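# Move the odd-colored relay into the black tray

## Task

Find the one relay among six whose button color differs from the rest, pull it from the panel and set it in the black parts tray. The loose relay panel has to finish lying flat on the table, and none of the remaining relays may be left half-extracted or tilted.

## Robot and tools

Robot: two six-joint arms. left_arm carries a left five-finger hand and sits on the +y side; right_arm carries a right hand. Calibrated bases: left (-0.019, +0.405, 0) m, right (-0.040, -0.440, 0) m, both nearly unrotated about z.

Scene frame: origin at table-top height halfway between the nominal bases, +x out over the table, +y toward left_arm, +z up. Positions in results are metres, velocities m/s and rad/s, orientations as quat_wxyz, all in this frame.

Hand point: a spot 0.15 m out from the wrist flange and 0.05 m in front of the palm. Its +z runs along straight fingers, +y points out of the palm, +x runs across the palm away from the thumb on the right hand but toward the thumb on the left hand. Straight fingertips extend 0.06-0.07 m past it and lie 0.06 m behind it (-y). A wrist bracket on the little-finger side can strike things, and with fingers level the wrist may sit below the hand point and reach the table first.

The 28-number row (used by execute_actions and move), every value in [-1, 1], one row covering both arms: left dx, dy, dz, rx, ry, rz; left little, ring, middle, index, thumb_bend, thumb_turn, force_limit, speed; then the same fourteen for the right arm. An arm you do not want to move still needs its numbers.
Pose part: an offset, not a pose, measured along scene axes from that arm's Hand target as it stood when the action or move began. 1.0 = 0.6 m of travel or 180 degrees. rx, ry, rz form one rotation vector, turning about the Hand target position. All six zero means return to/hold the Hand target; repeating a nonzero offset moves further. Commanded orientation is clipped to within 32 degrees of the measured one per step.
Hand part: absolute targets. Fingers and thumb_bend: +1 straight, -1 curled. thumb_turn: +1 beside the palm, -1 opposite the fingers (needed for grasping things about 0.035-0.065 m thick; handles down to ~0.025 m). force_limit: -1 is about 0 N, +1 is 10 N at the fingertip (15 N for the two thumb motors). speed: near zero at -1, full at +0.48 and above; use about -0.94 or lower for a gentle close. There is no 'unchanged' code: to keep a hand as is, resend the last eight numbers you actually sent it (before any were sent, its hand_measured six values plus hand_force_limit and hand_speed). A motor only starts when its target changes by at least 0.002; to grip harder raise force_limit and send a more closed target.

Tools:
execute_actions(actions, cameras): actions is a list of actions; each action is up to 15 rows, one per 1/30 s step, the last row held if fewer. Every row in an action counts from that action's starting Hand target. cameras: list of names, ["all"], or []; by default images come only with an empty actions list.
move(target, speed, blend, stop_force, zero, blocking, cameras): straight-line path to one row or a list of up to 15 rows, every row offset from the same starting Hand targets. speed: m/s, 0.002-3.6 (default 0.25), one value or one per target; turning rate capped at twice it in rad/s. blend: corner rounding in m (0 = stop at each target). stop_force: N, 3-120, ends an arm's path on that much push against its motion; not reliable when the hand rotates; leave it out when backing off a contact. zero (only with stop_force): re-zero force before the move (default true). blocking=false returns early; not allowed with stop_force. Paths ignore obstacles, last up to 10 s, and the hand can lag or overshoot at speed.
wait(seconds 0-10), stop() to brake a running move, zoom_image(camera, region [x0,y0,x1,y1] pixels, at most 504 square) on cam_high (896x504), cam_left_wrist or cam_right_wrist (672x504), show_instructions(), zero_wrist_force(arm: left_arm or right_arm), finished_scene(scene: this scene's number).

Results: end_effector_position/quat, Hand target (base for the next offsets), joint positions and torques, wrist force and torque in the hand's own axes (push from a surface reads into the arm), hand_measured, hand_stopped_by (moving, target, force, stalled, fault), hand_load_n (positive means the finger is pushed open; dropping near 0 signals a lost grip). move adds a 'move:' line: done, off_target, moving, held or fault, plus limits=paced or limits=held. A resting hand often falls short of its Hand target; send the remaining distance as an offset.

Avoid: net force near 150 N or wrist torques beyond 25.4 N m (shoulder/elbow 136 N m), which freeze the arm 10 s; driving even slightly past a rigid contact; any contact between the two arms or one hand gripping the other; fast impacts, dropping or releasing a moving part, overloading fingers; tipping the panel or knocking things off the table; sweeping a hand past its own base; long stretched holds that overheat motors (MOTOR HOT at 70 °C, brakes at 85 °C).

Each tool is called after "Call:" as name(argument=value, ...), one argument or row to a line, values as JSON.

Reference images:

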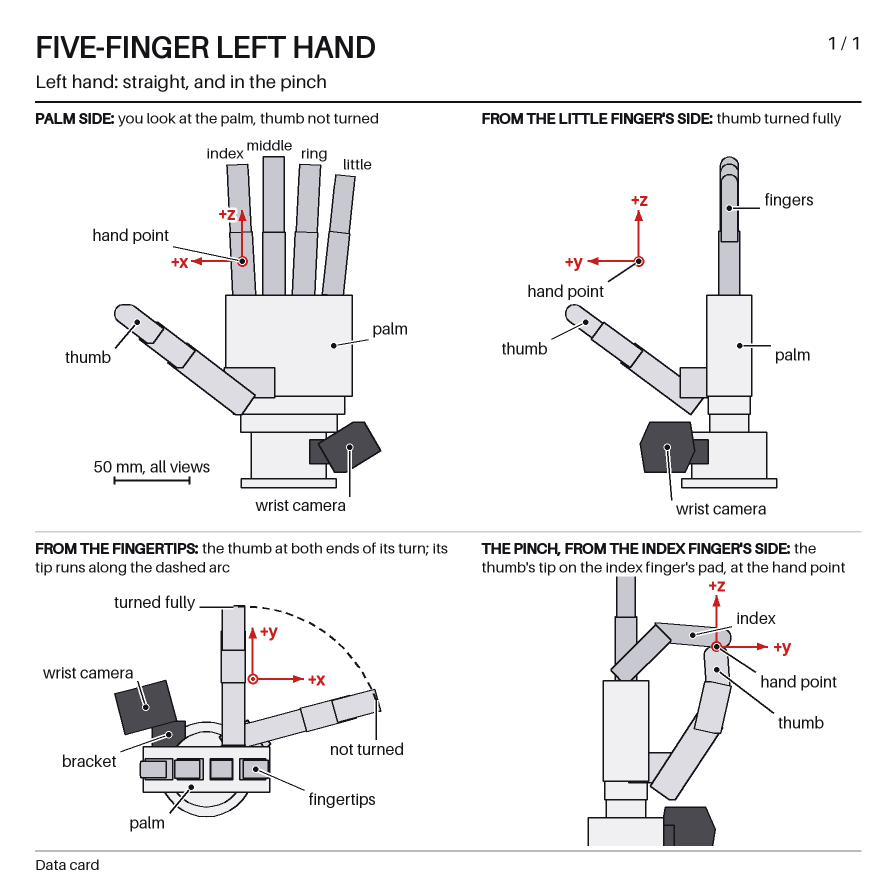

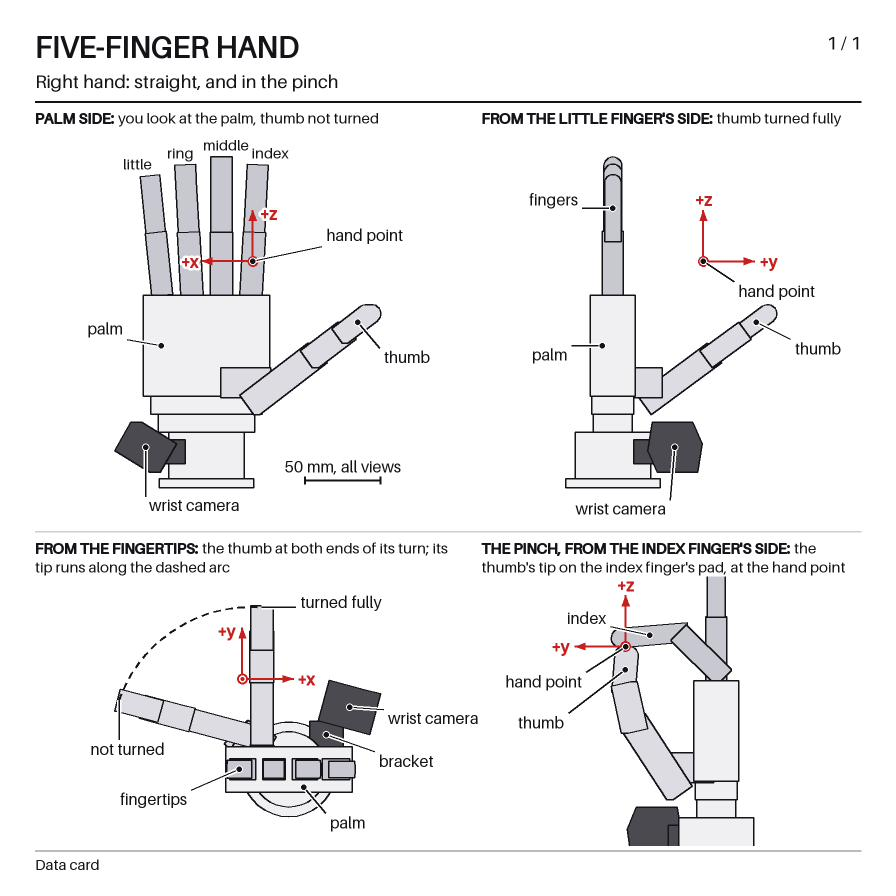

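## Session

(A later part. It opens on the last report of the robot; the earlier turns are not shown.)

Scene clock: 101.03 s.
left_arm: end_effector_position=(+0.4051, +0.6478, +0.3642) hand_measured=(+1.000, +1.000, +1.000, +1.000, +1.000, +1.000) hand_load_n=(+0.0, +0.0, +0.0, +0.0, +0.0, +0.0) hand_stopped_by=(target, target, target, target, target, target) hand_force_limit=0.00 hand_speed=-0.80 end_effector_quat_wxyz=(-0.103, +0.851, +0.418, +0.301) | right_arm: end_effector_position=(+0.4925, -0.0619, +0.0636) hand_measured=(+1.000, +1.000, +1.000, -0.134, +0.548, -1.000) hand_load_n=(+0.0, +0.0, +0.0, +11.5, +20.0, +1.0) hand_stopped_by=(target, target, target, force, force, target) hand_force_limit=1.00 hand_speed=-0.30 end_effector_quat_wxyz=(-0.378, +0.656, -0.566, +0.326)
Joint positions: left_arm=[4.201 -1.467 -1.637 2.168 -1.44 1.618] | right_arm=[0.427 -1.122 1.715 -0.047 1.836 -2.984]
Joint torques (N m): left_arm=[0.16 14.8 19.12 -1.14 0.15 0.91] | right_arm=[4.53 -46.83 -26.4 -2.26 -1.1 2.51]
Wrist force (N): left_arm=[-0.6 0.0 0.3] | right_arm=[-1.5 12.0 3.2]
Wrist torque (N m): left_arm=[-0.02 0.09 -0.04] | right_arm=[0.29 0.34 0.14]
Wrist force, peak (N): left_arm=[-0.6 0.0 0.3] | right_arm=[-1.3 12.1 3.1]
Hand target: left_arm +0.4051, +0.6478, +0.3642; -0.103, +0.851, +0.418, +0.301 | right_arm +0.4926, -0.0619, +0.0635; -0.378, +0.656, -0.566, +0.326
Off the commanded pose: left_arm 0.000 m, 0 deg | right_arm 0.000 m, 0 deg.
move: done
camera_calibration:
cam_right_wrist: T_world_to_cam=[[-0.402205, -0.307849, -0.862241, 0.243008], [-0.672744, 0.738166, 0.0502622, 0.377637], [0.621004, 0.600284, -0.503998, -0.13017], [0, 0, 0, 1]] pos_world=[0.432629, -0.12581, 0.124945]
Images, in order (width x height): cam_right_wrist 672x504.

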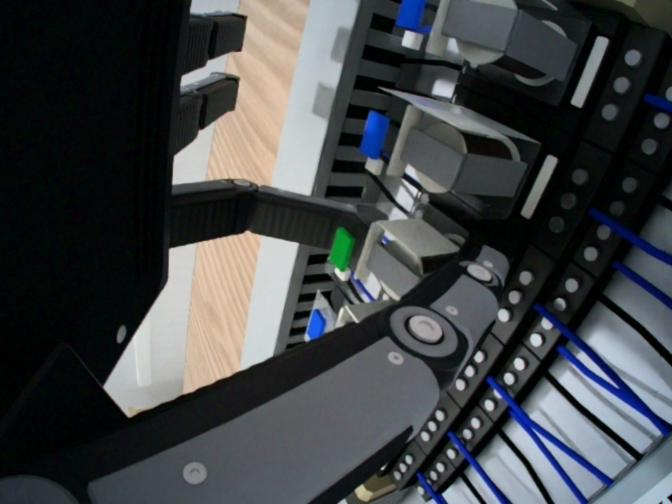

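Call:
move(
  target=[0,0,0,0,0,0,1,1,1,1,1,1,0,-0.8,0,0,0.005,0,0,0,1,1,1,-0.35,0.1,-1,1.0,-0.3],
  speed=0.02,
  cameras=["cam_right_wrist"],
)

Call:
zoom_image(
  camera="cam_right_wrist",
  region=[300, 100, 570, 300],
)

Scene clock: 103.10 s.
left_arm: end_effector_position=(+0.4051, +0.6478, +0.3642) hand_measured=(+1.000, +1.000, +1.000, +1.000, +1.000, +1.000) hand_load_n=(+0.0, +0.0, +0.0, +0.0, +0.0, +0.0) hand_stopped_by=(target, target, target, target, target, target) hand_force_limit=0.00 hand_speed=-0.80 end_effector_quat_wxyz=(-0.103, +0.851, +0.418, +0.301) | right_arm: end_effector_position=(+0.4926, -0.0619, +0.0666) hand_measured=(+1.000, +1.000, +1.000, -0.134, +0.548, -1.000) hand_load_n=(+0.0, +0.0, +0.0, +11.0, +20.5, +1.0) hand_stopped_by=(target, target, target, force, force, target) hand_force_limit=1.00 hand_speed=-0.30 end_effector_quat_wxyz=(-0.378, +0.656, -0.566, +0.326)
Joint positions: left_arm=[4.201 -1.467 -1.637 2.168 -1.44 1.618] | right_arm=[0.427 -1.126 1.712 -0.04 1.836 -2.984]
Joint torques (N m): left_arm=[-0.93 14.6 19.06 -1.21 0.29 1.07] | right_arm=[-2.57 -48.14 -26.6 -1.42 -1.92 2.41]
Wrist force (N): left_arm=[-0.2 0.2 0.0] | right_arm=[-1.6 11.3 1.7]
Wrist torque (N m): left_arm=[0.02 0.02 -0.02] | right_arm=[0.24 0.34 0.14]
Wrist force, peak (N): left_arm=[-0.4 0.0 -0.5] | right_arm=[-1.5 12.5 3.0]
Hand target: left_arm +0.4051, +0.6478, +0.3642; -0.103, +0.851, +0.418, +0.301 | right_arm +0.4926, -0.0619, +0.0665; -0.378, +0.656, -0.566, +0.326
Off the commanded pose: left_arm 0.000 m, 0 deg | right_arm 0.000 m, 0 deg.
move: done
camera_calibration:
cam_right_wrist: T_world_to_cam=[[-0.402186, -0.307829, -0.862257, 0.245591], [-0.67279, 0.738122, 0.0503, 0.377495], [0.620967, 0.600348, -0.503967, -0.128638], [0, 0, 0, 1]] pos_world=[0.432629, -0.12581, 0.127945]
Images, in order (width x height): cam_right_wrist 672x504.

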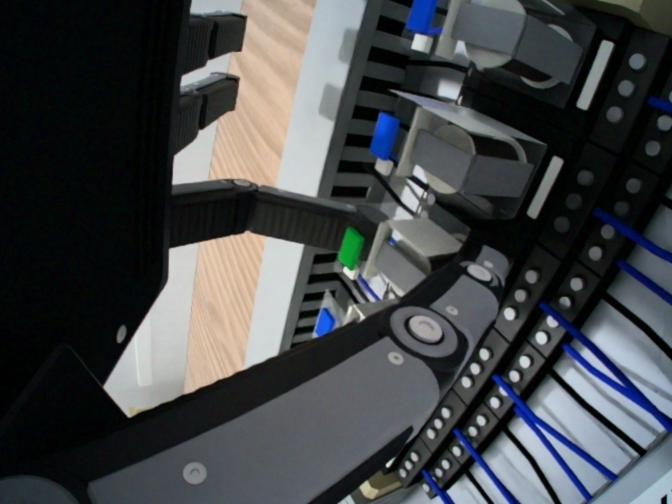

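Scaled by 1.867 from the camera's 672x504 image, which has a finer 960x720 frame.

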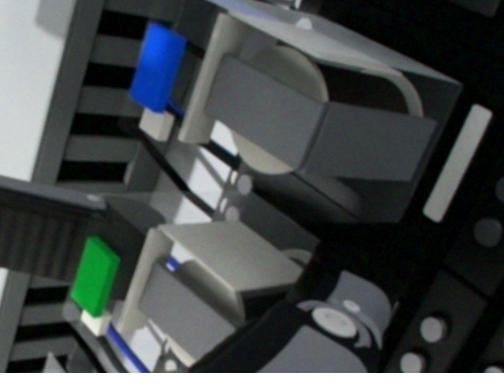

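Call:
move(
  target=[0,0,0,0,0,0,1,1,1,1,1,1,0,-0.8,0,0,0,0,0,0,1,1,1,0.05,0.7,-1,1.0,-0.5],
)

Call:
move(
  target=[0,0,0,0,0,0,1,1,1,1,1,1,0,-0.8,0,0,-0.0117,0,0,0,1,1,1,0.05,0.7,-1,1.0,-0.5],
  speed=0.04,
  cameras=["cam_right_wrist"],
)

Call:
zoom_image(
  camera="cam_right_wrist",
  region=[280, 60, 550, 260],
)

Scene clock: 109.43 s.
left_arm: end_effector_position=(+0.4051, +0.6478, +0.3642) hand_measured=(+1.000, +1.000, +1.000, +1.000, +1.000, +1.000) hand_load_n=(+0.0, +0.0, +0.0, +0.0, +0.0, +0.0) hand_stopped_by=(target, target, target, target, target, target) hand_force_limit=0.00 hand_speed=-0.80 end_effector_quat_wxyz=(-0.103, +0.851, +0.418, +0.301) | right_arm: end_effector_position=(+0.4926, -0.0619, +0.0666) hand_measured=(+1.000, +1.000, +1.000, +0.050, +0.700, -1.000) hand_load_n=(+0.0, -0.5, +0.0, +0.0, +0.0, +0.0) hand_stopped_by=(target, target, target, target, target, target) hand_force_limit=1.00 hand_speed=-0.50 end_effector_quat_wxyz=(-0.378, +0.656, -0.566, +0.327)
Joint positions: left_arm=[4.201 -1.467 -1.637 2.168 -1.44 1.618] | right_arm=[0.427 -1.126 1.712 -0.041 1.836 -2.984]
Joint torques (N m): left_arm=[-0.32 14.68 19.25 -1.12 0.26 1.01] | right_arm=[-4.04 -31.71 -18.83 1.36 -1.34 2.03]
Wrist force (N): left_arm=[0.1 0.1 -0.1] | right_arm=[-1.1 -0.4 -0.9]
Wrist torque (N m): left_arm=[0.02 -0.02 0.00] | right_arm=[0.05 0.28 0.02]
Wrist force, peak (N): left_arm=[-0.3 0.1 0.5] | right_arm=[-1.6 11.9 1.8]
Hand target: left_arm +0.4051, +0.6478, +0.3642; -0.103, +0.851, +0.418, +0.301 | right_arm +0.4926, -0.0619, +0.0665; -0.378, +0.656, -0.566, +0.326
Off the commanded pose: left_arm 0.000 m, 0 deg | right_arm 0.000 m, 0 deg.
move: done

Scene clock: 110.13 s.
left_arm: end_effector_position=(+0.4051, +0.6478, +0.3642) hand_measured=(+1.000, +1.000, +1.000, +1.000, +1.000, +1.000) hand_load_n=(+0.0, +0.0, +0.0, +0.0, +0.0, +0.0) hand_stopped_by=(target, target, target, target, target, target) hand_force_limit=0.00 hand_speed=-0.80 end_effector_quat_wxyz=(-0.103, +0.851, +0.418, +0.301) | right_arm: end_effector_position=(+0.4926, -0.0619, +0.0594) hand_measured=(+1.000, +1.000, +1.000, +0.050, +0.700, -1.000) hand_load_n=(+0.0, +0.0, +0.0, +0.0, +0.0, +0.0) hand_stopped_by=(target, target, target, target, target, target) hand_force_limit=1.00 hand_speed=-0.50 end_effector_quat_wxyz=(-0.378, +0.656, -0.566, +0.326)
Joint positions: left_arm=[4.201 -1.467 -1.637 2.168 -1.44 1.618] | right_arm=[0.427 -1.116 1.719 -0.057 1.836 -2.984]
Joint torques (N m): left_arm=[-0.31 14.66 19.1 -1.09 0.01 0.92] | right_arm=[-4.79 -40.23 -16.89 1.23 -1.29 2.27]
Wrist force (N): left_arm=[0.1 -0.1 -0.1] | right_arm=[-1.2 -0.3 -0.5]
Wrist torque (N m): left_arm=[0.00 -0.02 0.00] | right_arm=[0.04 0.29 0.01]
Wrist force, peak (N): left_arm=[-0.3 -0.2 0.3] | right_arm=[-1.4 0.0 -0.9]
Hand target: left_arm +0.4051, +0.6478, +0.3642; -0.103, +0.851, +0.418, +0.301 | right_arm +0.4926, -0.0619, +0.0595; -0.378, +0.656, -0.566, +0.326
Off the commanded pose: left_arm 0.000 m, 0 deg | right_arm 0.000 m, 0 deg.
move: done
camera_calibration:
cam_right_wrist: T_world_to_cam=[[-0.402205, -0.307849, -0.862241, 0.239387], [-0.672744, 0.738166, 0.0502622, 0.377848], [0.621004, 0.600284, -0.503998, -0.132287], [0, 0, 0, 1]] pos_world=[0.432629, -0.12581, 0.120745]
Images, in order (width x height): cam_right_wrist 672x504.

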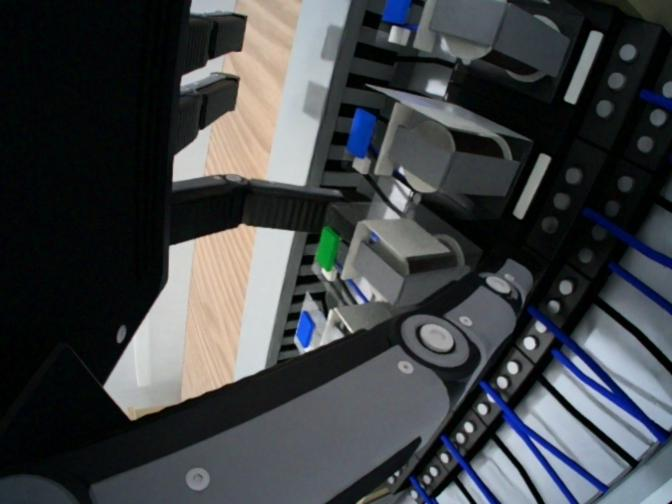

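Scaled by 1.867 from the camera's 672x504 image, which has a finer 960x720 frame.

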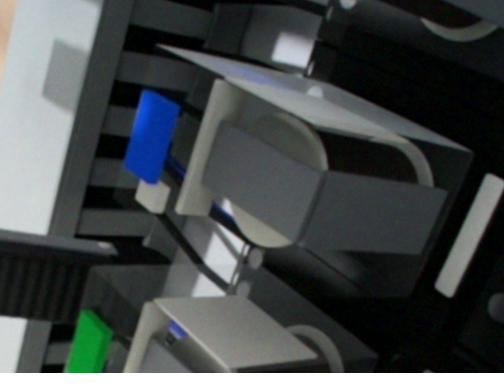

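Call:
move(
  target=[
    [0,0,0,0,0,0,1,1,1,1,1,1,0,-0.8,0,0,0.06,0,0,0,1,1,1,0.1,0.75,-1,1.0,-0.5],
    [0,0,0,0,0,0,1,1,1,1,1,1,0,-0.8,0.0023,0.002,0.06,0,0,-0.1,1,1,1,0.1,0.75,-1,1.0,-0.5],
  ],
  speed=0.15,
  cameras=["cam_right_wrist"],
)

Call:
zoom_image(
  camera="cam_right_wrist",
  region=[330, 130, 600, 330],
)

Scene clock: 114.60 s.
left_arm: end_effector_position=(+0.4051, +0.6478, +0.3642) hand_measured=(+1.000, +1.000, +1.000, +1.000, +1.000, +1.000) hand_load_n=(+0.0, +0.0, +0.0, +0.0, +0.0, +0.0) hand_stopped_by=(target, target, target, target, target, target) hand_force_limit=0.00 hand_speed=-0.80 end_effector_quat_wxyz=(-0.103, +0.851, +0.418, +0.301) | right_arm: end_effector_position=(+0.4939, -0.0607, +0.0954) hand_measured=(+1.000, +1.000, +1.000, +0.100, +0.750, -1.000) hand_load_n=(+0.0, +0.0, +0.0, +0.0, +0.0, +0.0) hand_stopped_by=(target, target, target, target, target, target) hand_force_limit=1.00 hand_speed=-0.50 end_effector_quat_wxyz=(+0.322, -0.559, +0.662, -0.382)
Joint positions: left_arm=[4.201 -1.467 -1.637 2.168 -1.44 1.618] | right_arm=[0.544 -1.055 1.534 0.185 2.193 -2.714]
Joint torques (N m): left_arm=[-1.18 14.29 19.28 -0.9 0.03 1.01] | right_arm=[-9.7 -52.84 -12.71 -0.55 0.3 -0.63]
Wrist force (N): left_arm=[-0.2 0.0 0.0] | right_arm=[-1.3 0.0 -0.9]
Wrist torque (N m): left_arm=[0.00 0.03 -0.02] | right_arm=[0.12 0.32 0.05]
Wrist force, peak (N): left_arm=[-0.2 -0.2 0.4] | right_arm=[-1.2 -0.9 -1.2]
Hand target: left_arm +0.4051, +0.6478, +0.3642; -0.103, +0.851, +0.418, +0.301 | right_arm +0.4939, -0.0607, +0.0955; +0.322, -0.559, +0.662, -0.382
Off the commanded pose: left_arm 0.000 m, 0 deg | right_arm 0.000 m, 0 deg.
move: done
camera_calibration:
cam_right_wrist: T_world_to_cam=[[-0.477715, -0.16862, -0.862181, 0.317181], [-0.411996, 0.909794, 0.0503466, 0.257592], [0.775917, 0.379266, -0.504093, -0.205624], [0, 0, 0, 1]] pos_world=[0.417197, -0.102887, 0.156844]
Images, in order (width x height): cam_right_wrist 672x504.

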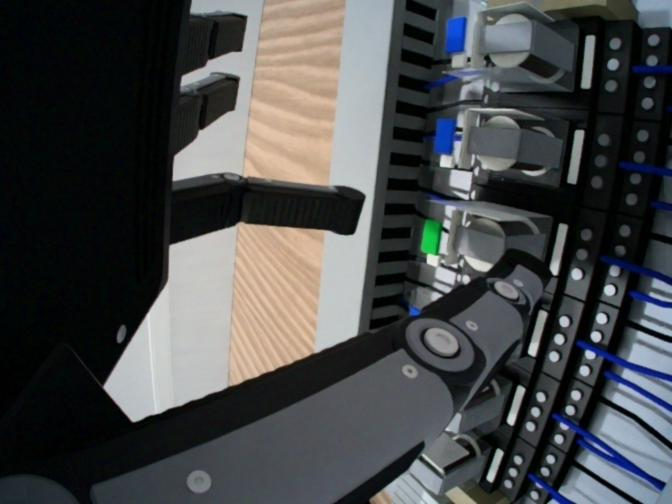

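Scaled by 1.867 from the camera's 672x504 image, which has a finer 960x720 frame.

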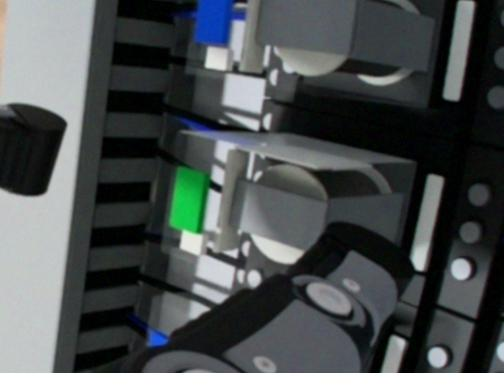

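Call:
move(
  target=[0,0,0,0,0,0,1,1,1,1,1,1,0,-0.8,0,0,-0.0608,0,0,0,1,1,1,0.1,0.75,-1,1.0,-0.5],
  speed=0.06,
  stop_force=8,
  cameras=["cam_right_wrist"],
)

Call:
move(
  target=[0,0,0,0,0,0,1,1,1,1,1,1,0,-0.8,0,0,0,0,0,0,1,1,1,-0.35,0.1,-1,-0.6,-0.92],
  cameras=["cam_right_wrist"],
)

Scene clock: 117.20 s.
left_arm: end_effector_position=(+0.4051, +0.6478, +0.3642) hand_measured=(+1.000, +1.000, +1.000, +1.000, +1.000, +1.000) hand_load_n=(+0.0, +0.0, +0.0, +0.0, +0.0, +0.0) hand_stopped_by=(target, target, target, target, target, target) hand_force_limit=0.00 hand_speed=-0.80 end_effector_quat_wxyz=(-0.103, +0.851, +0.418, +0.301) | right_arm: end_effector_position=(+0.4939, -0.0607, +0.0590) hand_measured=(+1.000, +1.000, +1.000, +0.100, +0.750, -1.000) hand_load_n=(-0.5, +0.0, +0.0, +0.0, +0.0, +0.0) hand_stopped_by=(target, target, target, target, target, target) hand_force_limit=1.00 hand_speed=-0.50 end_effector_quat_wxyz=(+0.322, -0.559, +0.662, -0.382)
Joint positions: left_arm=[4.201 -1.467 -1.637 2.168 -1.44 1.618] | right_arm=[0.544 -1.013 1.572 0.105 2.193 -2.714]
Joint torques (N m): left_arm=[0.56 15.22 19.35 -1.14 0.12 0.88] | right_arm=[-8.58 -51.18 -23.97 0.33 0.48 -2.18]
Wrist force (N): left_arm=[-0.2 -0.1 0.1] | right_arm=[-1.0 -0.4 -0.9]
Wrist torque (N m): left_arm=[-0.02 0.04 -0.01] | right_arm=[0.05 0.28 0.04]
Wrist force, peak (N): left_arm=[-0.2 0.4 -0.4] | right_arm=[-1.0 -0.2 -1.3]
Hand target: left_arm +0.4051, +0.6478, +0.3642; -0.103, +0.851, +0.418, +0.301 | right_arm +0.4939, -0.0607, +0.0590; +0.322, -0.559, +0.662, -0.382
Off the commanded pose: left_arm 0.000 m, 0 deg | right_arm 0.000 m, 0 deg.
move: done
camera_calibration:
cam_right_wrist: T_world_to_cam=[[-0.477611, -0.16854, -0.862254, 0.285755], [-0.411782, 0.909896, 0.0502383, 0.259452], [0.776095, 0.379055, -0.503978, -0.224044], [0, 0, 0, 1]] pos_world=[0.417196, -0.102988, 0.120445]
Images, in order (width x height): cam_right_wrist 672x504.

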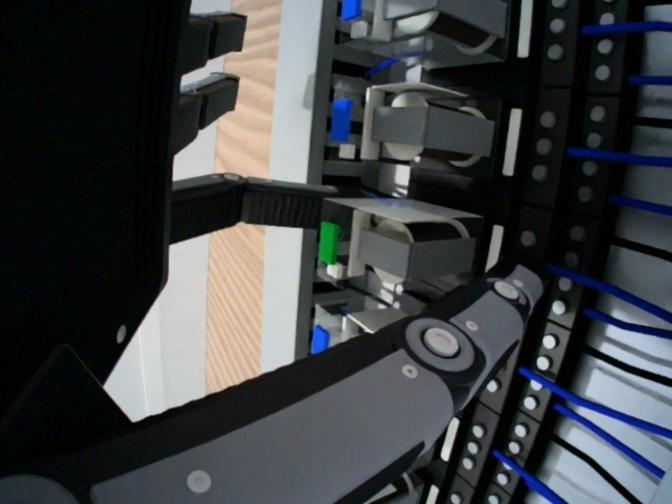

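Scene clock: 118.90 s.
left_arm: end_effector_position=(+0.4051, +0.6478, +0.3642) hand_measured=(+1.000, +1.000, +1.000, +1.000, +1.000, +1.000) hand_load_n=(+0.0, +0.0, +0.0, +0.0, +0.0, +0.0) hand_stopped_by=(target, target, target, target, target, target) hand_force_limit=0.00 hand_speed=-0.80 end_effector_quat_wxyz=(-0.103, +0.851, +0.418, +0.301) | right_arm: end_effector_position=(+0.4939, -0.0607, +0.0590) hand_measured=(+1.000, +1.000, +1.000, -0.122, +0.582, -1.000) hand_load_n=(+0.0, +0.0, +0.0, +4.0, +3.5, +0.0) hand_stopped_by=(target, target, target, force, force, target) hand_force_limit=-0.60 hand_speed=-0.92 end_effector_quat_wxyz=(+0.322, -0.559, +0.662, -0.382)
Joint positions: left_arm=[4.201 -1.467 -1.637 2.168 -1.44 1.618] | right_arm=[0.544 -1.013 1.572 0.105 2.193 -2.714]
Joint torques (N m): left_arm=[-0.69 14.86 19.68 -1.09 0.16 1.24] | right_arm=[-5.61 -52.06 -22.46 -0.88 -1.3 -2.38]
Wrist force (N): left_arm=[0.0 0.3 -0.2] | right_arm=[-0.8 1.8 0.3]
Wrist torque (N m): left_arm=[0.06 0.00 -0.02] | right_arm=[0.14 0.26 0.08]
Wrist force, peak (N): left_arm=[0.0 0.4 0.2] | right_arm=[-1.0 1.9 0.3]
Hand target: left_arm +0.4051, +0.6478, +0.3642; -0.103, +0.851, +0.418, +0.301 | right_arm +0.4939, -0.0607, +0.0590; +0.322, -0.559, +0.662, -0.382
Off the commanded pose: left_arm 0.000 m, 0 deg | right_arm 0.000 m, 0 deg.
move: done
camera_calibration:
cam_right_wrist: T_world_to_cam=[[-0.477646, -0.168462, -0.86225, 0.285776], [-0.41174, 0.909911, 0.0503117, 0.259427], [0.776095, 0.379054, -0.503978, -0.224044], [0, 0, 0, 1]] pos_world=[0.417196, -0.102989, 0.120445]
Images, in order (width x height): cam_right_wrist 672x504.

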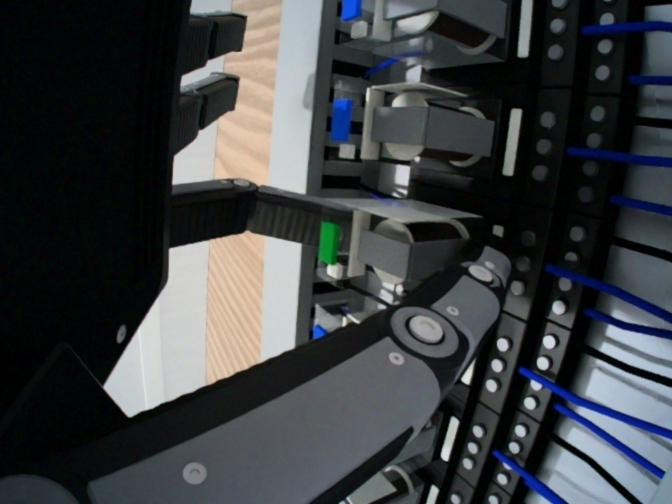

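Call:
move(
  target=[0,0,0,0,0,0,1,1,1,1,1,1,0,-0.8,0,0,0,0,0,0,1,1,1,-0.4,0.05,-1,1.0,-0.92],
)

Call:
move(
  target=[0,0,0,0,0,0,1,1,1,1,1,1,0,-0.8,0,0,0.0083,0,0,0,1,1,1,-0.4,0.05,-1,1.0,-0.92],
  speed=0.02,
  cameras=["cam_right_wrist"],
)

Scene clock: 120.00 s.
left_arm: end_effector_position=(+0.4051, +0.6478, +0.3642) hand_measured=(+1.000, +1.000, +1.000, +1.000, +1.000, +1.000) hand_load_n=(+0.0, +0.0, +0.0, +0.0, +0.0, +0.0) hand_stopped_by=(target, target, target, target, target, target) hand_force_limit=0.00 hand_speed=-0.80 end_effector_quat_wxyz=(-0.103, +0.851, +0.418, +0.301) | right_arm: end_effector_position=(+0.4939, -0.0607, +0.0590) hand_measured=(+1.000, +1.000, +1.000, -0.136, +0.552, -1.000) hand_load_n=(+0.0, +0.0, +0.0, +12.0, +15.0, +0.5) hand_stopped_by=(target, target, target, force, force, target) hand_force_limit=1.00 hand_speed=-0.92 end_effector_quat_wxyz=(+0.322, -0.559, +0.662, -0.382)
Joint positions: left_arm=[4.201 -1.467 -1.637 2.168 -1.44 1.618] | right_arm=[0.544 -1.013 1.572 0.105 2.193 -2.714]
Joint torques (N m): left_arm=[0.48 14.54 18.28 -1.15 0.18 1.07] | right_arm=[-3.17 -52.1 -22.86 -0.8 -1.48 -2.56]
Wrist force (N): left_arm=[0.3 0.1 -0.2] | right_arm=[-0.8 7.0 1.6]
Wrist torque (N m): left_arm=[0.01 -0.04 0.01] | right_arm=[0.23 0.22 0.14]
Wrist force, peak (N): left_arm=[-0.5 0.1 -0.2] | right_arm=[-1.0 7.4 1.6]
Hand target: left_arm +0.4051, +0.6478, +0.3642; -0.103, +0.851, +0.418, +0.301 | right_arm +0.4939, -0.0607, +0.0590; +0.322, -0.559, +0.662, -0.382
Off the commanded pose: left_arm 0.000 m, 0 deg | right_arm 0.000 m, 0 deg.
move: done

Scene clock: 120.70 s.
left_arm: end_effector_position=(+0.4051, +0.6478, +0.3642) hand_measured=(+1.000, +1.000, +1.000, +1.000, +1.000, +1.000) hand_load_n=(+0.0, +0.0, +0.0, +0.0, +0.0, +0.0) hand_stopped_by=(target, target, target, target, target, target) hand_force_limit=0.00 hand_speed=-0.80 end_effector_quat_wxyz=(-0.103, +0.851, +0.418, +0.301) | right_arm: end_effector_position=(+0.4939, -0.0607, +0.0641) hand_measured=(+1.000, +1.000, +1.000, -0.136, +0.552, -1.000) hand_load_n=(+0.0, +0.0, +0.0, +10.5, +15.0, -3.0) hand_stopped_by=(target, target, target, force, force, target) hand_force_limit=1.00 hand_speed=-0.92 end_effector_quat_wxyz=(+0.322, -0.559, +0.662, -0.382)
Joint positions: left_arm=[4.201 -1.467 -1.637 2.168 -1.44 1.618] | right_arm=[0.544 -1.019 1.567 0.116 2.193 -2.714]
Joint torques (N m): left_arm=[-0.21 15.32 20.03 -1.15 0.21 1.1] | right_arm=[-0.97 -47.63 -22.86 -0.77 -1.19 -1.92]
Wrist force (N): left_arm=[0.1 0.0 0.0] | right_arm=[-0.4 8.1 1.7]
Wrist torque (N m): left_arm=[-0.01 -0.01 0.00] | right_arm=[0.22 0.22 0.09]
Wrist force, peak (N): left_arm=[0.0 0.2 -0.4] | right_arm=[-0.8 8.2 2.1]
Hand target: left_arm +0.4051, +0.6478, +0.3642; -0.103, +0.851, +0.418, +0.301 | right_arm +0.4939, -0.0607, +0.0640; +0.322, -0.559, +0.662, -0.382
Off the commanded pose: left_arm 0.000 m, 0 deg | right_arm 0.000 m, 0 deg.
move: done
camera_calibration:
cam_right_wrist: T_world_to_cam=[[-0.477646, -0.168462, -0.86225, 0.290174], [-0.41174, 0.909911, 0.0503117, 0.259171], [0.776095, 0.379054, -0.503978, -0.221474], [0, 0, 0, 1]] pos_world=[0.417196, -0.102989, 0.125545]
Images, in order (width x height): cam_right_wrist 672x504.

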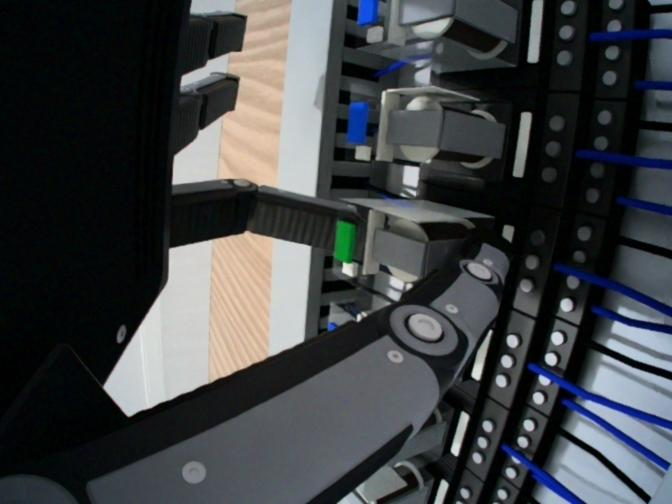

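Call:
move(
  target=[0,0,0,0,0,0,1,1,1,1,1,1,0,-0.8,0,0,0,0,0,0,1,1,1,0.05,0.7,-1,1.0,-0.5],
)

Call:
move(
  target=[0,0,0,0,0,0,1,1,1,1,1,1,0,-0.8,0,0,0.01,0,0,0,1,1,1,0.05,0.7,-1,1.0,-0.5],
  speed=0.04,
)

Call:
move(
  target=[0,0,0,0,0,0,1,1,1,1,1,1,0,-0.8,0,0,0,0,0,0,1,1,1,-0.4,0.05,-1,1.0,-0.7],
  cameras=["cam_right_wrist"],
)

Call:
move(
  target=[0,0,0,0,0,0,1,1,1,1,1,1,0,-0.8,-0.0012,0.0082,0.0015,0,0,0,1,1,1,-0.4,0.05,-1,1.0,-0.7],
  speed=0.03,
  cameras=["cam_right_wrist"],
)

Scene clock: 123.17 s.
left_arm: end_effector_position=(+0.4051, +0.6478, +0.3642) hand_measured=(+1.000, +1.000, +1.000, +1.000, +1.000, +1.000) hand_load_n=(+0.0, +0.0, +0.0, +0.0, +0.0, +0.0) hand_stopped_by=(target, target, target, target, target, target) hand_force_limit=0.00 hand_speed=-0.80 end_effector_quat_wxyz=(-0.103, +0.851, +0.418, +0.301) | right_arm: end_effector_position=(+0.4940, -0.0607, +0.0640) hand_measured=(+1.000, +1.000, +1.000, +0.050, +0.700, -1.000) hand_load_n=(+0.0, -0.5, +0.0, +0.0, +0.0, +0.0) hand_stopped_by=(target, target, target, target, target, target) hand_force_limit=1.00 hand_speed=-0.50 end_effector_quat_wxyz=(+0.322, -0.559, +0.662, -0.382)
Joint positions: left_arm=[4.201 -1.467 -1.637 2.168 -1.44 1.618] | right_arm=[0.544 -1.019 1.567 0.116 2.193 -2.714]
Joint torques (N m): left_arm=[0.23 15.52 18.93 -1.09 0.22 0.97] | right_arm=[3.81 -34.03 -15.29 0.95 1.12 -0.24]
Wrist force (N): left_arm=[-0.2 -0.2 0.0] | right_arm=[-0.8 -0.2 -0.8]
Wrist torque (N m): left_arm=[-0.04 0.03 -0.02] | right_arm=[0.07 0.24 0.07]
Wrist force, peak (N): left_arm=[-0.4 0.3 0.0] | right_arm=[-0.6 8.5 1.7]
Hand target: left_arm +0.4051, +0.6478, +0.3642; -0.103, +0.851, +0.418, +0.301 | right_arm +0.4939, -0.0607, +0.0640; +0.322, -0.559, +0.662, -0.382
Off the commanded pose: left_arm 0.000 m, 0 deg | right_arm 0.000 m, 0 deg.
move: done

Scene clock: 123.87 s.
left_arm: end_effector_position=(+0.4051, +0.6478, +0.3642) hand_measured=(+1.000, +1.000, +1.000, +1.000, +1.000, +1.000) hand_load_n=(+0.0, +0.0, +0.0, +0.0, +0.0, +0.0) hand_stopped_by=(target, target, target, target, target, target) hand_force_limit=0.00 hand_speed=-0.80 end_effector_quat_wxyz=(-0.103, +0.851, +0.418, +0.301) | right_arm: end_effector_position=(+0.4939, -0.0607, +0.0701) hand_measured=(+1.000, +1.000, +1.000, +0.050, +0.700, -1.000) hand_load_n=(+0.0, +0.0, +0.0, +0.0, +0.0, +0.0) hand_stopped_by=(target, target, target, target, target, target) hand_force_limit=1.00 hand_speed=-0.50 end_effector_quat_wxyz=(+0.322, -0.559, +0.662, -0.382)
Joint positions: left_arm=[4.201 -1.467 -1.637 2.168 -1.44 1.618] | right_arm=[0.544 -1.026 1.561 0.129 2.193 -2.714]
Joint torques (N m): left_arm=[-0.33 14.76 19.14 -0.99 0.27 1.05] | right_arm=[4.58 -40.94 -16.88 -0.36 1.43 0.11]
Wrist force (N): left_arm=[0.2 0.2 0.0] | right_arm=[-0.9 0.0 -1.0]
Wrist torque (N m): left_arm=[0.03 -0.03 -0.01] | right_arm=[0.11 0.28 0.06]
Wrist force, peak (N): left_arm=[0.1 0.4 0.2] | right_arm=[-0.7 -0.3 -1.3]
Hand target: left_arm +0.4051, +0.6478, +0.3642; -0.103, +0.851, +0.418, +0.301 | right_arm +0.4939, -0.0607, +0.0700; +0.322, -0.559, +0.662, -0.382
Off the commanded pose: left_arm 0.000 m, 0 deg | right_arm 0.000 m, 0 deg.
move: done

Scene clock: 124.47 s.
left_arm: end_effector_position=(+0.4051, +0.6478, +0.3642) hand_measured=(+1.000, +1.000, +1.000, +1.000, +1.000, +1.000) hand_load_n=(+0.0, +0.0, +0.0, +0.0, +0.0, +0.0) hand_stopped_by=(target, target, target, target, target, target) hand_force_limit=0.00 hand_speed=-0.80 end_effector_quat_wxyz=(-0.103, +0.851, +0.418, +0.301) | right_arm: end_effector_position=(+0.4940, -0.0607, +0.0700) hand_measured=(+1.000, +1.000, +1.000, -0.164, +0.570, -1.000) hand_load_n=(+0.0, +0.0, +0.0, +19.0, +17.5, +1.0) hand_stopped_by=(target, target, target, force, force, target) hand_force_limit=1.00 hand_speed=-0.70 end_effector_quat_wxyz=(+0.322, -0.559, +0.662, -0.382)
Joint positions: left_arm=[4.201 -1.467 -1.637 2.168 -1.44 1.618] | right_arm=[0.544 -1.026 1.561 0.129 2.193 -2.714]
Joint torques (N m): left_arm=[0.03 14.47 20.01 -0.86 0.1 1.17] | right_arm=[3.69 -31.63 -11.42 0.48 2.16 0.39]
Wrist force (N): left_arm=[-0.1 0.2 -0.1] | right_arm=[-0.9 5.1 3.6]
Wrist torque (N m): left_arm=[0.04 0.02 -0.03] | right_arm=[0.19 0.27 0.12]
Wrist force, peak (N): left_arm=[-0.3 0.3 0.4] | right_arm=[-0.7 5.9 3.3]
Hand target: left_arm +0.4051, +0.6478, +0.3642; -0.103, +0.851, +0.418, +0.301 | right_arm +0.4939, -0.0607, +0.0700; +0.322, -0.559, +0.662, -0.382
Off the commanded pose: left_arm 0.000 m, 0 deg | right_arm 0.000 m, 0 deg.
move: done
camera_calibration:
cam_right_wrist: T_world_to_cam=[[-0.47758, -0.168429, -0.862293, 0.29526], [-0.411744, 0.909909, 0.0503144, 0.258784], [0.776134, 0.379073, -0.503904, -0.218562], [0, 0, 0, 1]] pos_world=[0.417196, -0.102888, 0.131445]
Images, in order (width x height): cam_right_wrist 672x504.

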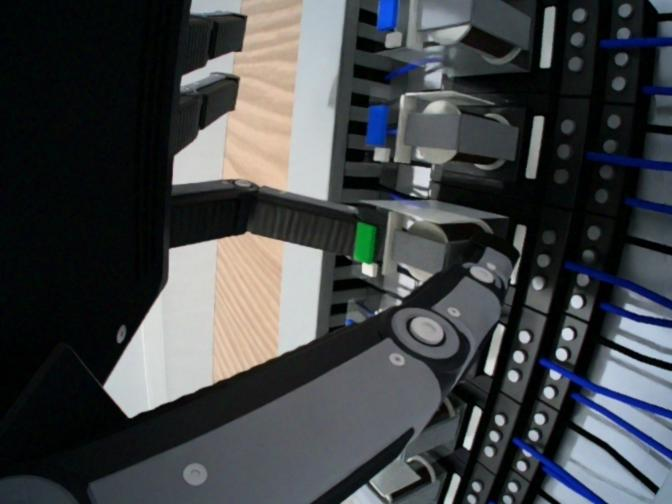

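Scene clock: 125.17 s.
left_arm: end_effector_position=(+0.4051, +0.6478, +0.3642) hand_measured=(+1.000, +1.000, +1.000, +1.000, +1.000, +1.000) hand_load_n=(+0.0, +0.0, +0.0, +0.0, +0.0, +0.0) hand_stopped_by=(target, target, target, target, target, target) hand_force_limit=0.00 hand_speed=-0.80 end_effector_quat_wxyz=(-0.103, +0.851, +0.418, +0.301) | right_arm: end_effector_position=(+0.4932, -0.0557, +0.0709) hand_measured=(+1.000, +1.000, +1.000, -0.164, +0.570, -1.000) hand_load_n=(+0.0, +0.0, +0.0, +23.0, +13.0, -6.0) hand_stopped_by=(target, target, target, force, force, target) hand_force_limit=1.00 hand_speed=-0.70 end_effector_quat_wxyz=(+0.322, -0.559, +0.662, -0.382)
Joint positions: left_arm=[4.201 -1.467 -1.637 2.168 -1.44 1.618] | right_arm=[0.553 -1.019 1.548 0.139 2.2 -2.706]
Joint torques (N m): left_arm=[-0.62 14.27 19.19 -1.14 0.21 1.2] | right_arm=[1.68 -41.78 -15.81 0.21 -0.11 1.78]
Wrist force (N): left_arm=[0.1 -0.1 0.3] | right_arm=[5.0 4.0 9.9]
Wrist torque (N m): left_arm=[-0.03 0.00 0.00] | right_arm=[0.31 0.23 -0.10]
Wrist force, peak (N): left_arm=[0.2 0.0 0.4] | right_arm=[5.0 4.0 9.9]
Hand target: left_arm +0.4051, +0.6478, +0.3642; -0.103, +0.851, +0.418, +0.301 | right_arm +0.4932, -0.0558, +0.0709; +0.322, -0.559, +0.662, -0.382
Off the commanded pose: left_arm 0.000 m, 0 deg | right_arm 0.000 m, 0 deg.
move: done
camera_calibration:
cam_right_wrist: T_world_to_cam=[[-0.477646, -0.168462, -0.86225, 0.296497], [-0.41174, 0.909911, 0.0503117, 0.25395], [0.776095, 0.379054, -0.503978, -0.219321], [0, 0, 0, 1]] pos_world=[0.416396, -0.0979885, 0.132345]
Images, in order (width x height): cam_right_wrist 672x504.

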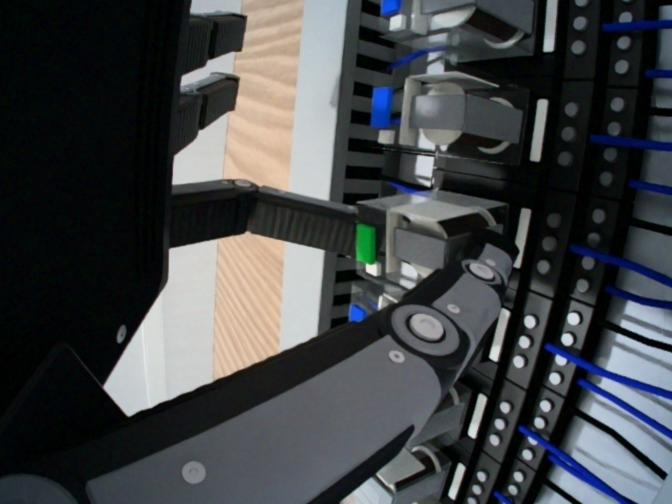

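Call:
move(
  target=[0,0,0,0,0,0,1,1,1,1,1,1,0,-0.8,0,0,0.0067,0,0,0,1,1,1,-0.4,0.05,-1,1.0,-0.7],
  speed=0.03,
  cameras=["cam_right_wrist"],
)

Call:
zoom_image(
  camera="cam_right_wrist",
  region=[330, 80, 600, 280],
)

Scene clock: 126.53 s.
left_arm: end_effector_position=(+0.4051, +0.6478, +0.3642) hand_measured=(+1.000, +1.000, +1.000, +1.000, +1.000, +1.000) hand_load_n=(+0.0, +0.0, +0.0, +0.0, +0.0, +0.0) hand_stopped_by=(target, target, target, target, target, target) hand_force_limit=0.00 hand_speed=-0.80 end_effector_quat_wxyz=(-0.103, +0.851, +0.418, +0.301) | right_arm: end_effector_position=(+0.4932, -0.0558, +0.0750) hand_measured=(+1.000, +1.000, +1.000, -0.164, +0.570, -1.000) hand_load_n=(+0.0, +0.0, +0.0, +18.5, +16.0, -4.5) hand_stopped_by=(target, target, target, force, force, target) hand_force_limit=1.00 hand_speed=-0.70 end_effector_quat_wxyz=(+0.322, -0.559, +0.662, -0.382)
Joint positions: left_arm=[4.201 -1.467 -1.637 2.168 -1.44 1.618] | right_arm=[0.553 -1.024 1.545 0.148 2.2 -2.707]
Joint torques (N m): left_arm=[-1.65 13.95 19.84 -1.06 0.18 1.23] | right_arm=[-3.71 -52.48 -23.51 -0.24 0.63 -1.89]
Wrist force (N): left_arm=[0.1 0.1 -0.2] | right_arm=[-0.5 8.9 6.0]
Wrist torque (N m): left_arm=[0.02 -0.01 0.00] | right_arm=[0.32 0.19 0.03]
Wrist force, peak (N): left_arm=[-0.5 -0.1 0.0] | right_arm=[4.9 3.6 9.9]
Hand target: left_arm +0.4051, +0.6478, +0.3642; -0.103, +0.851, +0.418, +0.301 | right_arm +0.4932, -0.0558, +0.0749; +0.322, -0.559, +0.662, -0.382
Off the commanded pose: left_arm 0.000 m, 0 deg | right_arm 0.000 m, 0 deg.
move: done
camera_calibration:
cam_right_wrist: T_world_to_cam=[[-0.477644, -0.168532, -0.862237, 0.299985], [-0.411874, 0.90985, 0.0503235, 0.253837], [0.776025, 0.37917, -0.503999, -0.21734], [0, 0, 0, 1]] pos_world=[0.416496, -0.0979876, 0.136345]
Images, in order (width x height): cam_right_wrist 672x504.

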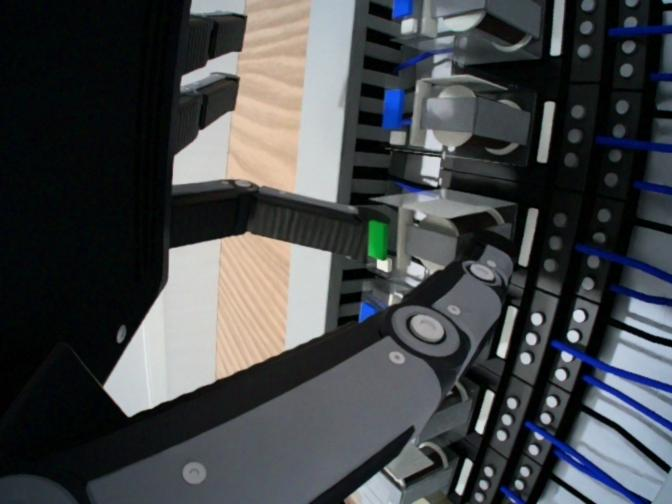

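Scaled by 1.867 from the camera's 672x504 image, which has a finer 960x720 frame.

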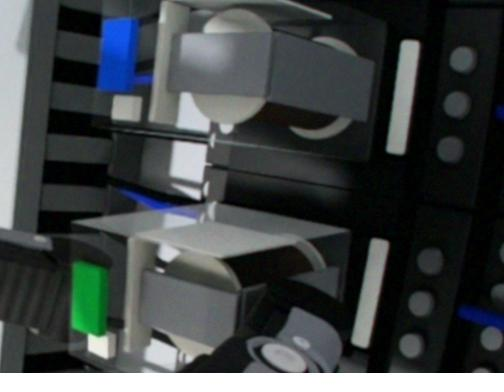

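Call:
move(
  target=[0,0,0,0,0,0,1,1,1,1,1,1,0,-0.8,0,0,0,0,0,0,1,1,1,0.05,0.7,-1,1.0,-0.5],
)

Call:
move(
  target=[0,0,0,0,0,0,1,1,1,1,1,1,0,-0.8,0.0002,-0.0017,-0.0117,0,0,0,1,1,1,0.05,0.7,-1,1.0,-0.5],
  speed=0.04,
)

Call:
move(
  target=[0,0,0,0,0,0,1,1,1,1,1,1,0,-0.8,0,0,0,0,0,0,1,1,1,-0.4,0.05,-1,1.0,-0.5],
)

Call:
move(
  target=[0,0,0,0,0,0,1,1,1,1,1,1,0,-0.8,0.002,-0.0132,0.006,0,0,0,1,1,1,-0.4,0.05,-1,1.0,-0.5],
  speed=0.03,
  cameras=["cam_right_wrist"],
)

Scene clock: 128.57 s.
left_arm: end_effector_position=(+0.4051, +0.6478, +0.3642) hand_measured=(+1.000, +1.000, +1.000, +1.000, +1.000, +1.000) hand_load_n=(+0.0, +0.0, +0.0, +0.0, +0.0, +0.0) hand_stopped_by=(target, target, target, target, target, target) hand_force_limit=0.00 hand_speed=-0.80 end_effector_quat_wxyz=(-0.103, +0.851, +0.418, +0.301) | right_arm: end_effector_position=(+0.4932, -0.0558, +0.0750) hand_measured=(+1.000, +1.000, +1.000, +0.050, +0.700, -1.000) hand_load_n=(+0.0, -0.5, -0.5, +0.0, +0.0, +0.0) hand_stopped_by=(target, target, target, target, target, target) hand_force_limit=1.00 hand_speed=-0.50 end_effector_quat_wxyz=(+0.322, -0.559, +0.662, -0.382)
Joint positions: left_arm=[4.201 -1.467 -1.637 2.168 -1.44 1.618] | right_arm=[0.553 -1.024 1.545 0.148 2.2 -2.707]
Joint torques (N m): left_arm=[0.46 14.38 18.66 -1.15 0.22 1.25] | right_arm=[-2.64 -35.46 -15.57 0.7 2.09 -0.87]
Wrist force (N): left_arm=[-0.1 0.2 0.3] | right_arm=[-1.0 0.1 -1.0]
Wrist torque (N m): left_arm=[0.01 0.03 -0.02] | right_arm=[0.13 0.29 -0.01]
Wrist force, peak (N): left_arm=[0.1 0.4 0.0] | right_arm=[-0.6 8.9 6.4]
Hand target: left_arm +0.4051, +0.6478, +0.3642; -0.103, +0.851, +0.418, +0.301 | right_arm +0.4932, -0.0558, +0.0749; +0.322, -0.559, +0.662, -0.382
Off the commanded pose: left_arm 0.000 m, 0 deg | right_arm 0.000 m, 0 deg.
move: done

Scene clock: 129.27 s.
left_arm: end_effector_position=(+0.4051, +0.6478, +0.3642) hand_measured=(+1.000, +1.000, +1.000, +1.000, +1.000, +1.000) hand_load_n=(+0.0, +0.0, +0.0, +0.0, +0.0, +0.0) hand_stopped_by=(target, target, target, target, target, target) hand_force_limit=0.00 hand_speed=-0.80 end_effector_quat_wxyz=(-0.103, +0.851, +0.418, +0.301) | right_arm: end_effector_position=(+0.4933, -0.0569, +0.0678) hand_measured=(+1.000, +1.000, +1.000, +0.050, +0.700, -1.000) hand_load_n=(+0.0, +0.0, +0.0, +0.0, +0.0, +0.0) hand_stopped_by=(target, target, target, target, target, target) hand_force_limit=1.00 hand_speed=-0.50 end_effector_quat_wxyz=(+0.322, -0.559, +0.662, -0.382)
Joint positions: left_arm=[4.201 -1.467 -1.637 2.168 -1.44 1.618] | right_arm=[0.551 -1.017 1.554 0.131 2.199 -2.708]
Joint torques (N m): left_arm=[-0.35 15.51 18.81 -0.95 0.2 1.14] | right_arm=[-7.57 -41.02 -18.22 1.91 -2.07 -2.25]
Wrist force (N): left_arm=[-0.2 0.1 0.0] | right_arm=[-1.0 -0.2 -1.4]
Wrist torque (N m): left_arm=[0.00 0.04 -0.02] | right_arm=[0.11 0.30 0.05]
Wrist force, peak (N): left_arm=[-0.2 0.3 -0.3] | right_arm=[-1.0 -0.2 -1.4]
Hand target: left_arm +0.4051, +0.6478, +0.3642; -0.103, +0.851, +0.418, +0.301 | right_arm +0.4933, -0.0568, +0.0679; +0.322, -0.559, +0.662, -0.382
Off the commanded pose: left_arm 0.000 m, 0 deg | right_arm 0.000 m, 0 deg.
move: done

Scene clock: 129.77 s.
left_arm: end_effector_position=(+0.4051, +0.6478, +0.3642) hand_measured=(+1.000, +1.000, +1.000, +1.000, +1.000, +1.000) hand_load_n=(+0.0, +0.0, +0.0, +0.0, +0.0, +0.0) hand_stopped_by=(target, target, target, target, target, target) hand_force_limit=0.00 hand_speed=-0.80 end_effector_quat_wxyz=(-0.103, +0.851, +0.418, +0.301) | right_arm: end_effector_position=(+0.4933, -0.0569, +0.0678) hand_measured=(+1.000, +1.000, +1.000, -0.162, +0.570, -1.000) hand_load_n=(+0.0, +0.0, +0.0, +20.0, +16.0, +1.0) hand_stopped_by=(target, target, target, force, force, target) hand_force_limit=1.00 hand_speed=-0.50 end_effector_quat_wxyz=(+0.322, -0.559, +0.662, -0.382)
Joint positions: left_arm=[4.201 -1.467 -1.637 2.168 -1.44 1.618] | right_arm=[0.551 -1.018 1.554 0.131 2.199 -2.708]
Joint torques (N m): left_arm=[-0.7 14.6 20.55 -1.16 0.19 1.22] | right_arm=[-2.93 -55.54 -26.05 1.8 -0.68 -1.55]
Wrist force (N): left_arm=[0.0 -0.1 -0.2] | right_arm=[-0.4 5.4 6.0]
Wrist torque (N m): left_arm=[0.00 -0.01 -0.01] | right_arm=[0.27 0.25 0.12]
Wrist force, peak (N): left_arm=[-0.2 -0.1 0.5] | right_arm=[-0.2 6.0 6.1]
Hand target: left_arm +0.4051, +0.6478, +0.3642; -0.103, +0.851, +0.418, +0.301 | right_arm +0.4933, -0.0568, +0.0679; +0.322, -0.559, +0.662, -0.382
Off the commanded pose: left_arm 0.000 m, 0 deg | right_arm 0.000 m, 0 deg.
move: done

Scene clock: 130.50 s.
left_arm: end_effector_position=(+0.4051, +0.6478, +0.3642) hand_measured=(+1.000, +1.000, +1.000, +1.000, +1.000, +1.000) hand_load_n=(+0.0, +0.0, +0.0, +0.0, +0.0, +0.0) hand_stopped_by=(target, target, target, target, target, target) hand_force_limit=0.00 hand_speed=-0.80 end_effector_quat_wxyz=(-0.103, +0.851, +0.418, +0.301) | right_arm: end_effector_position=(+0.4946, -0.0648, +0.0716) hand_measured=(+1.000, +1.000, +1.000, -0.162, +0.570, -1.000) hand_load_n=(+0.0, +0.0, +0.0, +16.0, +18.0, +0.5) hand_stopped_by=(target, target, target, force, force, target) hand_force_limit=1.00 hand_speed=-0.50 end_effector_quat_wxyz=(+0.322, -0.559, +0.662, -0.382)
Joint positions: left_arm=[4.201 -1.467 -1.637 2.168 -1.44 1.618] | right_arm=[0.536 -1.034 1.57 0.125 2.187 -2.719]
Joint torques (N m): left_arm=[0.63 14.5 19.19 -1.08 0.02 1.26] | right_arm=[3.95 -33.91 -24.79 -0.76 2.36 0.05]
Wrist force (N): left_arm=[0.0 0.3 -0.1] | right_arm=[-4.5 9.4 2.9]
Wrist torque (N m): left_arm=[0.05 0.00 -0.02] | right_arm=[0.25 0.19 0.19]
Wrist force, peak (N): left_arm=[-0.3 -0.1 -0.4] | right_arm=[-4.7 9.3 3.0]
Hand target: left_arm +0.4051, +0.6478, +0.3642; -0.103, +0.851, +0.418, +0.301 | right_arm +0.4945, -0.0648, +0.0715; +0.322, -0.559, +0.662, -0.382
Off the commanded pose: left_arm 0.000 m, 0 deg | right_arm 0.000 m, 0 deg.
move: done
camera_calibration:
cam_right_wrist: T_world_to_cam=[[-0.47754, -0.168481, -0.862305, 0.296112], [-0.411846, 0.909864, 0.0503051, 0.262815], [0.776104, 0.37916, -0.503885, -0.216661], [0, 0, 0, 1]] pos_world=[0.417797, -0.107088, 0.132946]
Images, in order (width x height): cam_right_wrist 672x504.

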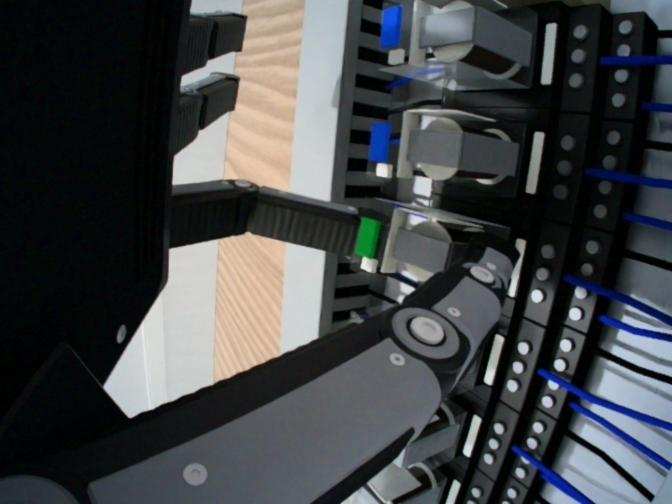

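Call:
move(
  target=[0,0,0,0,0,0,1,1,1,1,1,1,0,-0.8,-0.0035,0.0232,0.006,0,0,0,1,1,1,-0.4,0.05,-1,1.0,-0.5],
  speed=0.03,
  cameras=["cam_right_wrist"],
)

Scene clock: 131.77 s.
left_arm: end_effector_position=(+0.4051, +0.6478, +0.3642) hand_measured=(+1.000, +1.000, +1.000, +1.000, +1.000, +1.000) hand_load_n=(+0.0, +0.0, +0.0, +0.0, +0.0, +0.0) hand_stopped_by=(target, target, target, target, target, target) hand_force_limit=0.00 hand_speed=-0.80 end_effector_quat_wxyz=(-0.103, +0.851, +0.418, +0.301) | right_arm: end_effector_position=(+0.4924, -0.0508, +0.0750) hand_measured=(+1.000, +1.000, +1.000, -0.162, +0.570, -1.000) hand_load_n=(+0.0, +0.0, +0.0, +17.0, +14.5, -8.0) hand_stopped_by=(target, target, target, force, force, target) hand_force_limit=1.00 hand_speed=-0.50 end_effector_quat_wxyz=(+0.322, -0.559, +0.662, -0.382) end_effector_velocity=(+0.000, +0.000, +0.000) end_effector_angular_velocity=(+0.002, -0.001, +0.002)
Joint positions: left_arm=[4.201 -1.467 -1.637 2.168 -1.44 1.618] | right_arm=[0.562 -1.017 1.532 0.157 2.208 -2.699]
Joint velocities: left_arm=[within noise] | right_arm=[-0.002 -0.001 0.003 -0.005 -0.003 -0.002]
Joint torques (N m): left_arm=[-0.48 15.15 18.82 -1.21 0.17 1.28] | right_arm=[-6.4 -56.77 -13.82 -2.47 -2.96 -1.74]
Wrist force (N): left_arm=[-0.4 0.3 -0.1] | right_arm=[3.9 5.1 4.5]
Wrist torque (N m): left_arm=[0.04 0.06 -0.04] | right_arm=[0.23 0.20 -0.08]
Wrist force, peak (N): left_arm=[-0.5 0.2 -0.1] | right_arm=[1.2 8.8 5.7]
Hand target: left_arm +0.4051, +0.6478, +0.3642; -0.103, +0.851, +0.418, +0.301 | right_arm +0.4924, -0.0508, +0.0751; +0.322, -0.559, +0.662, -0.382
Off the commanded pose: left_arm 0.000 m, 0 deg | right_arm 0.000 m, 0 deg.
move: done
camera_calibration:
cam_right_wrist: T_world_to_cam=[[-0.47772, -0.168373, -0.862227, 0.300528], [-0.411545, 0.91, 0.0503163, 0.248792], [0.776154, 0.378882, -0.504017, -0.218563], [0, 0, 0, 1]] pos_world=[0.415596, -0.0929899, 0.136445]
Images, in order (width x height): cam_right_wrist 672x504.

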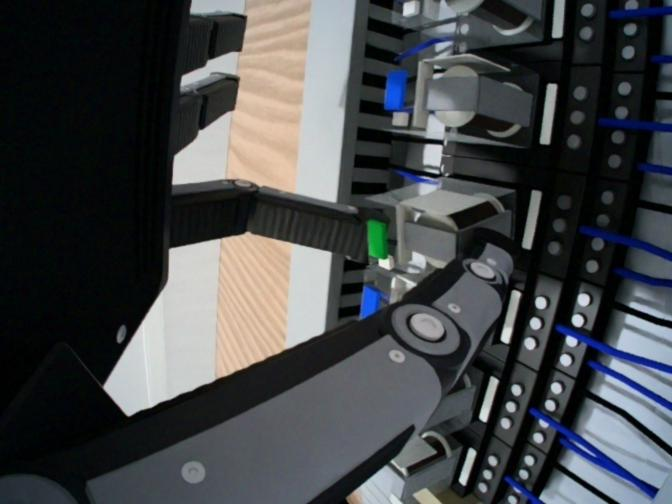

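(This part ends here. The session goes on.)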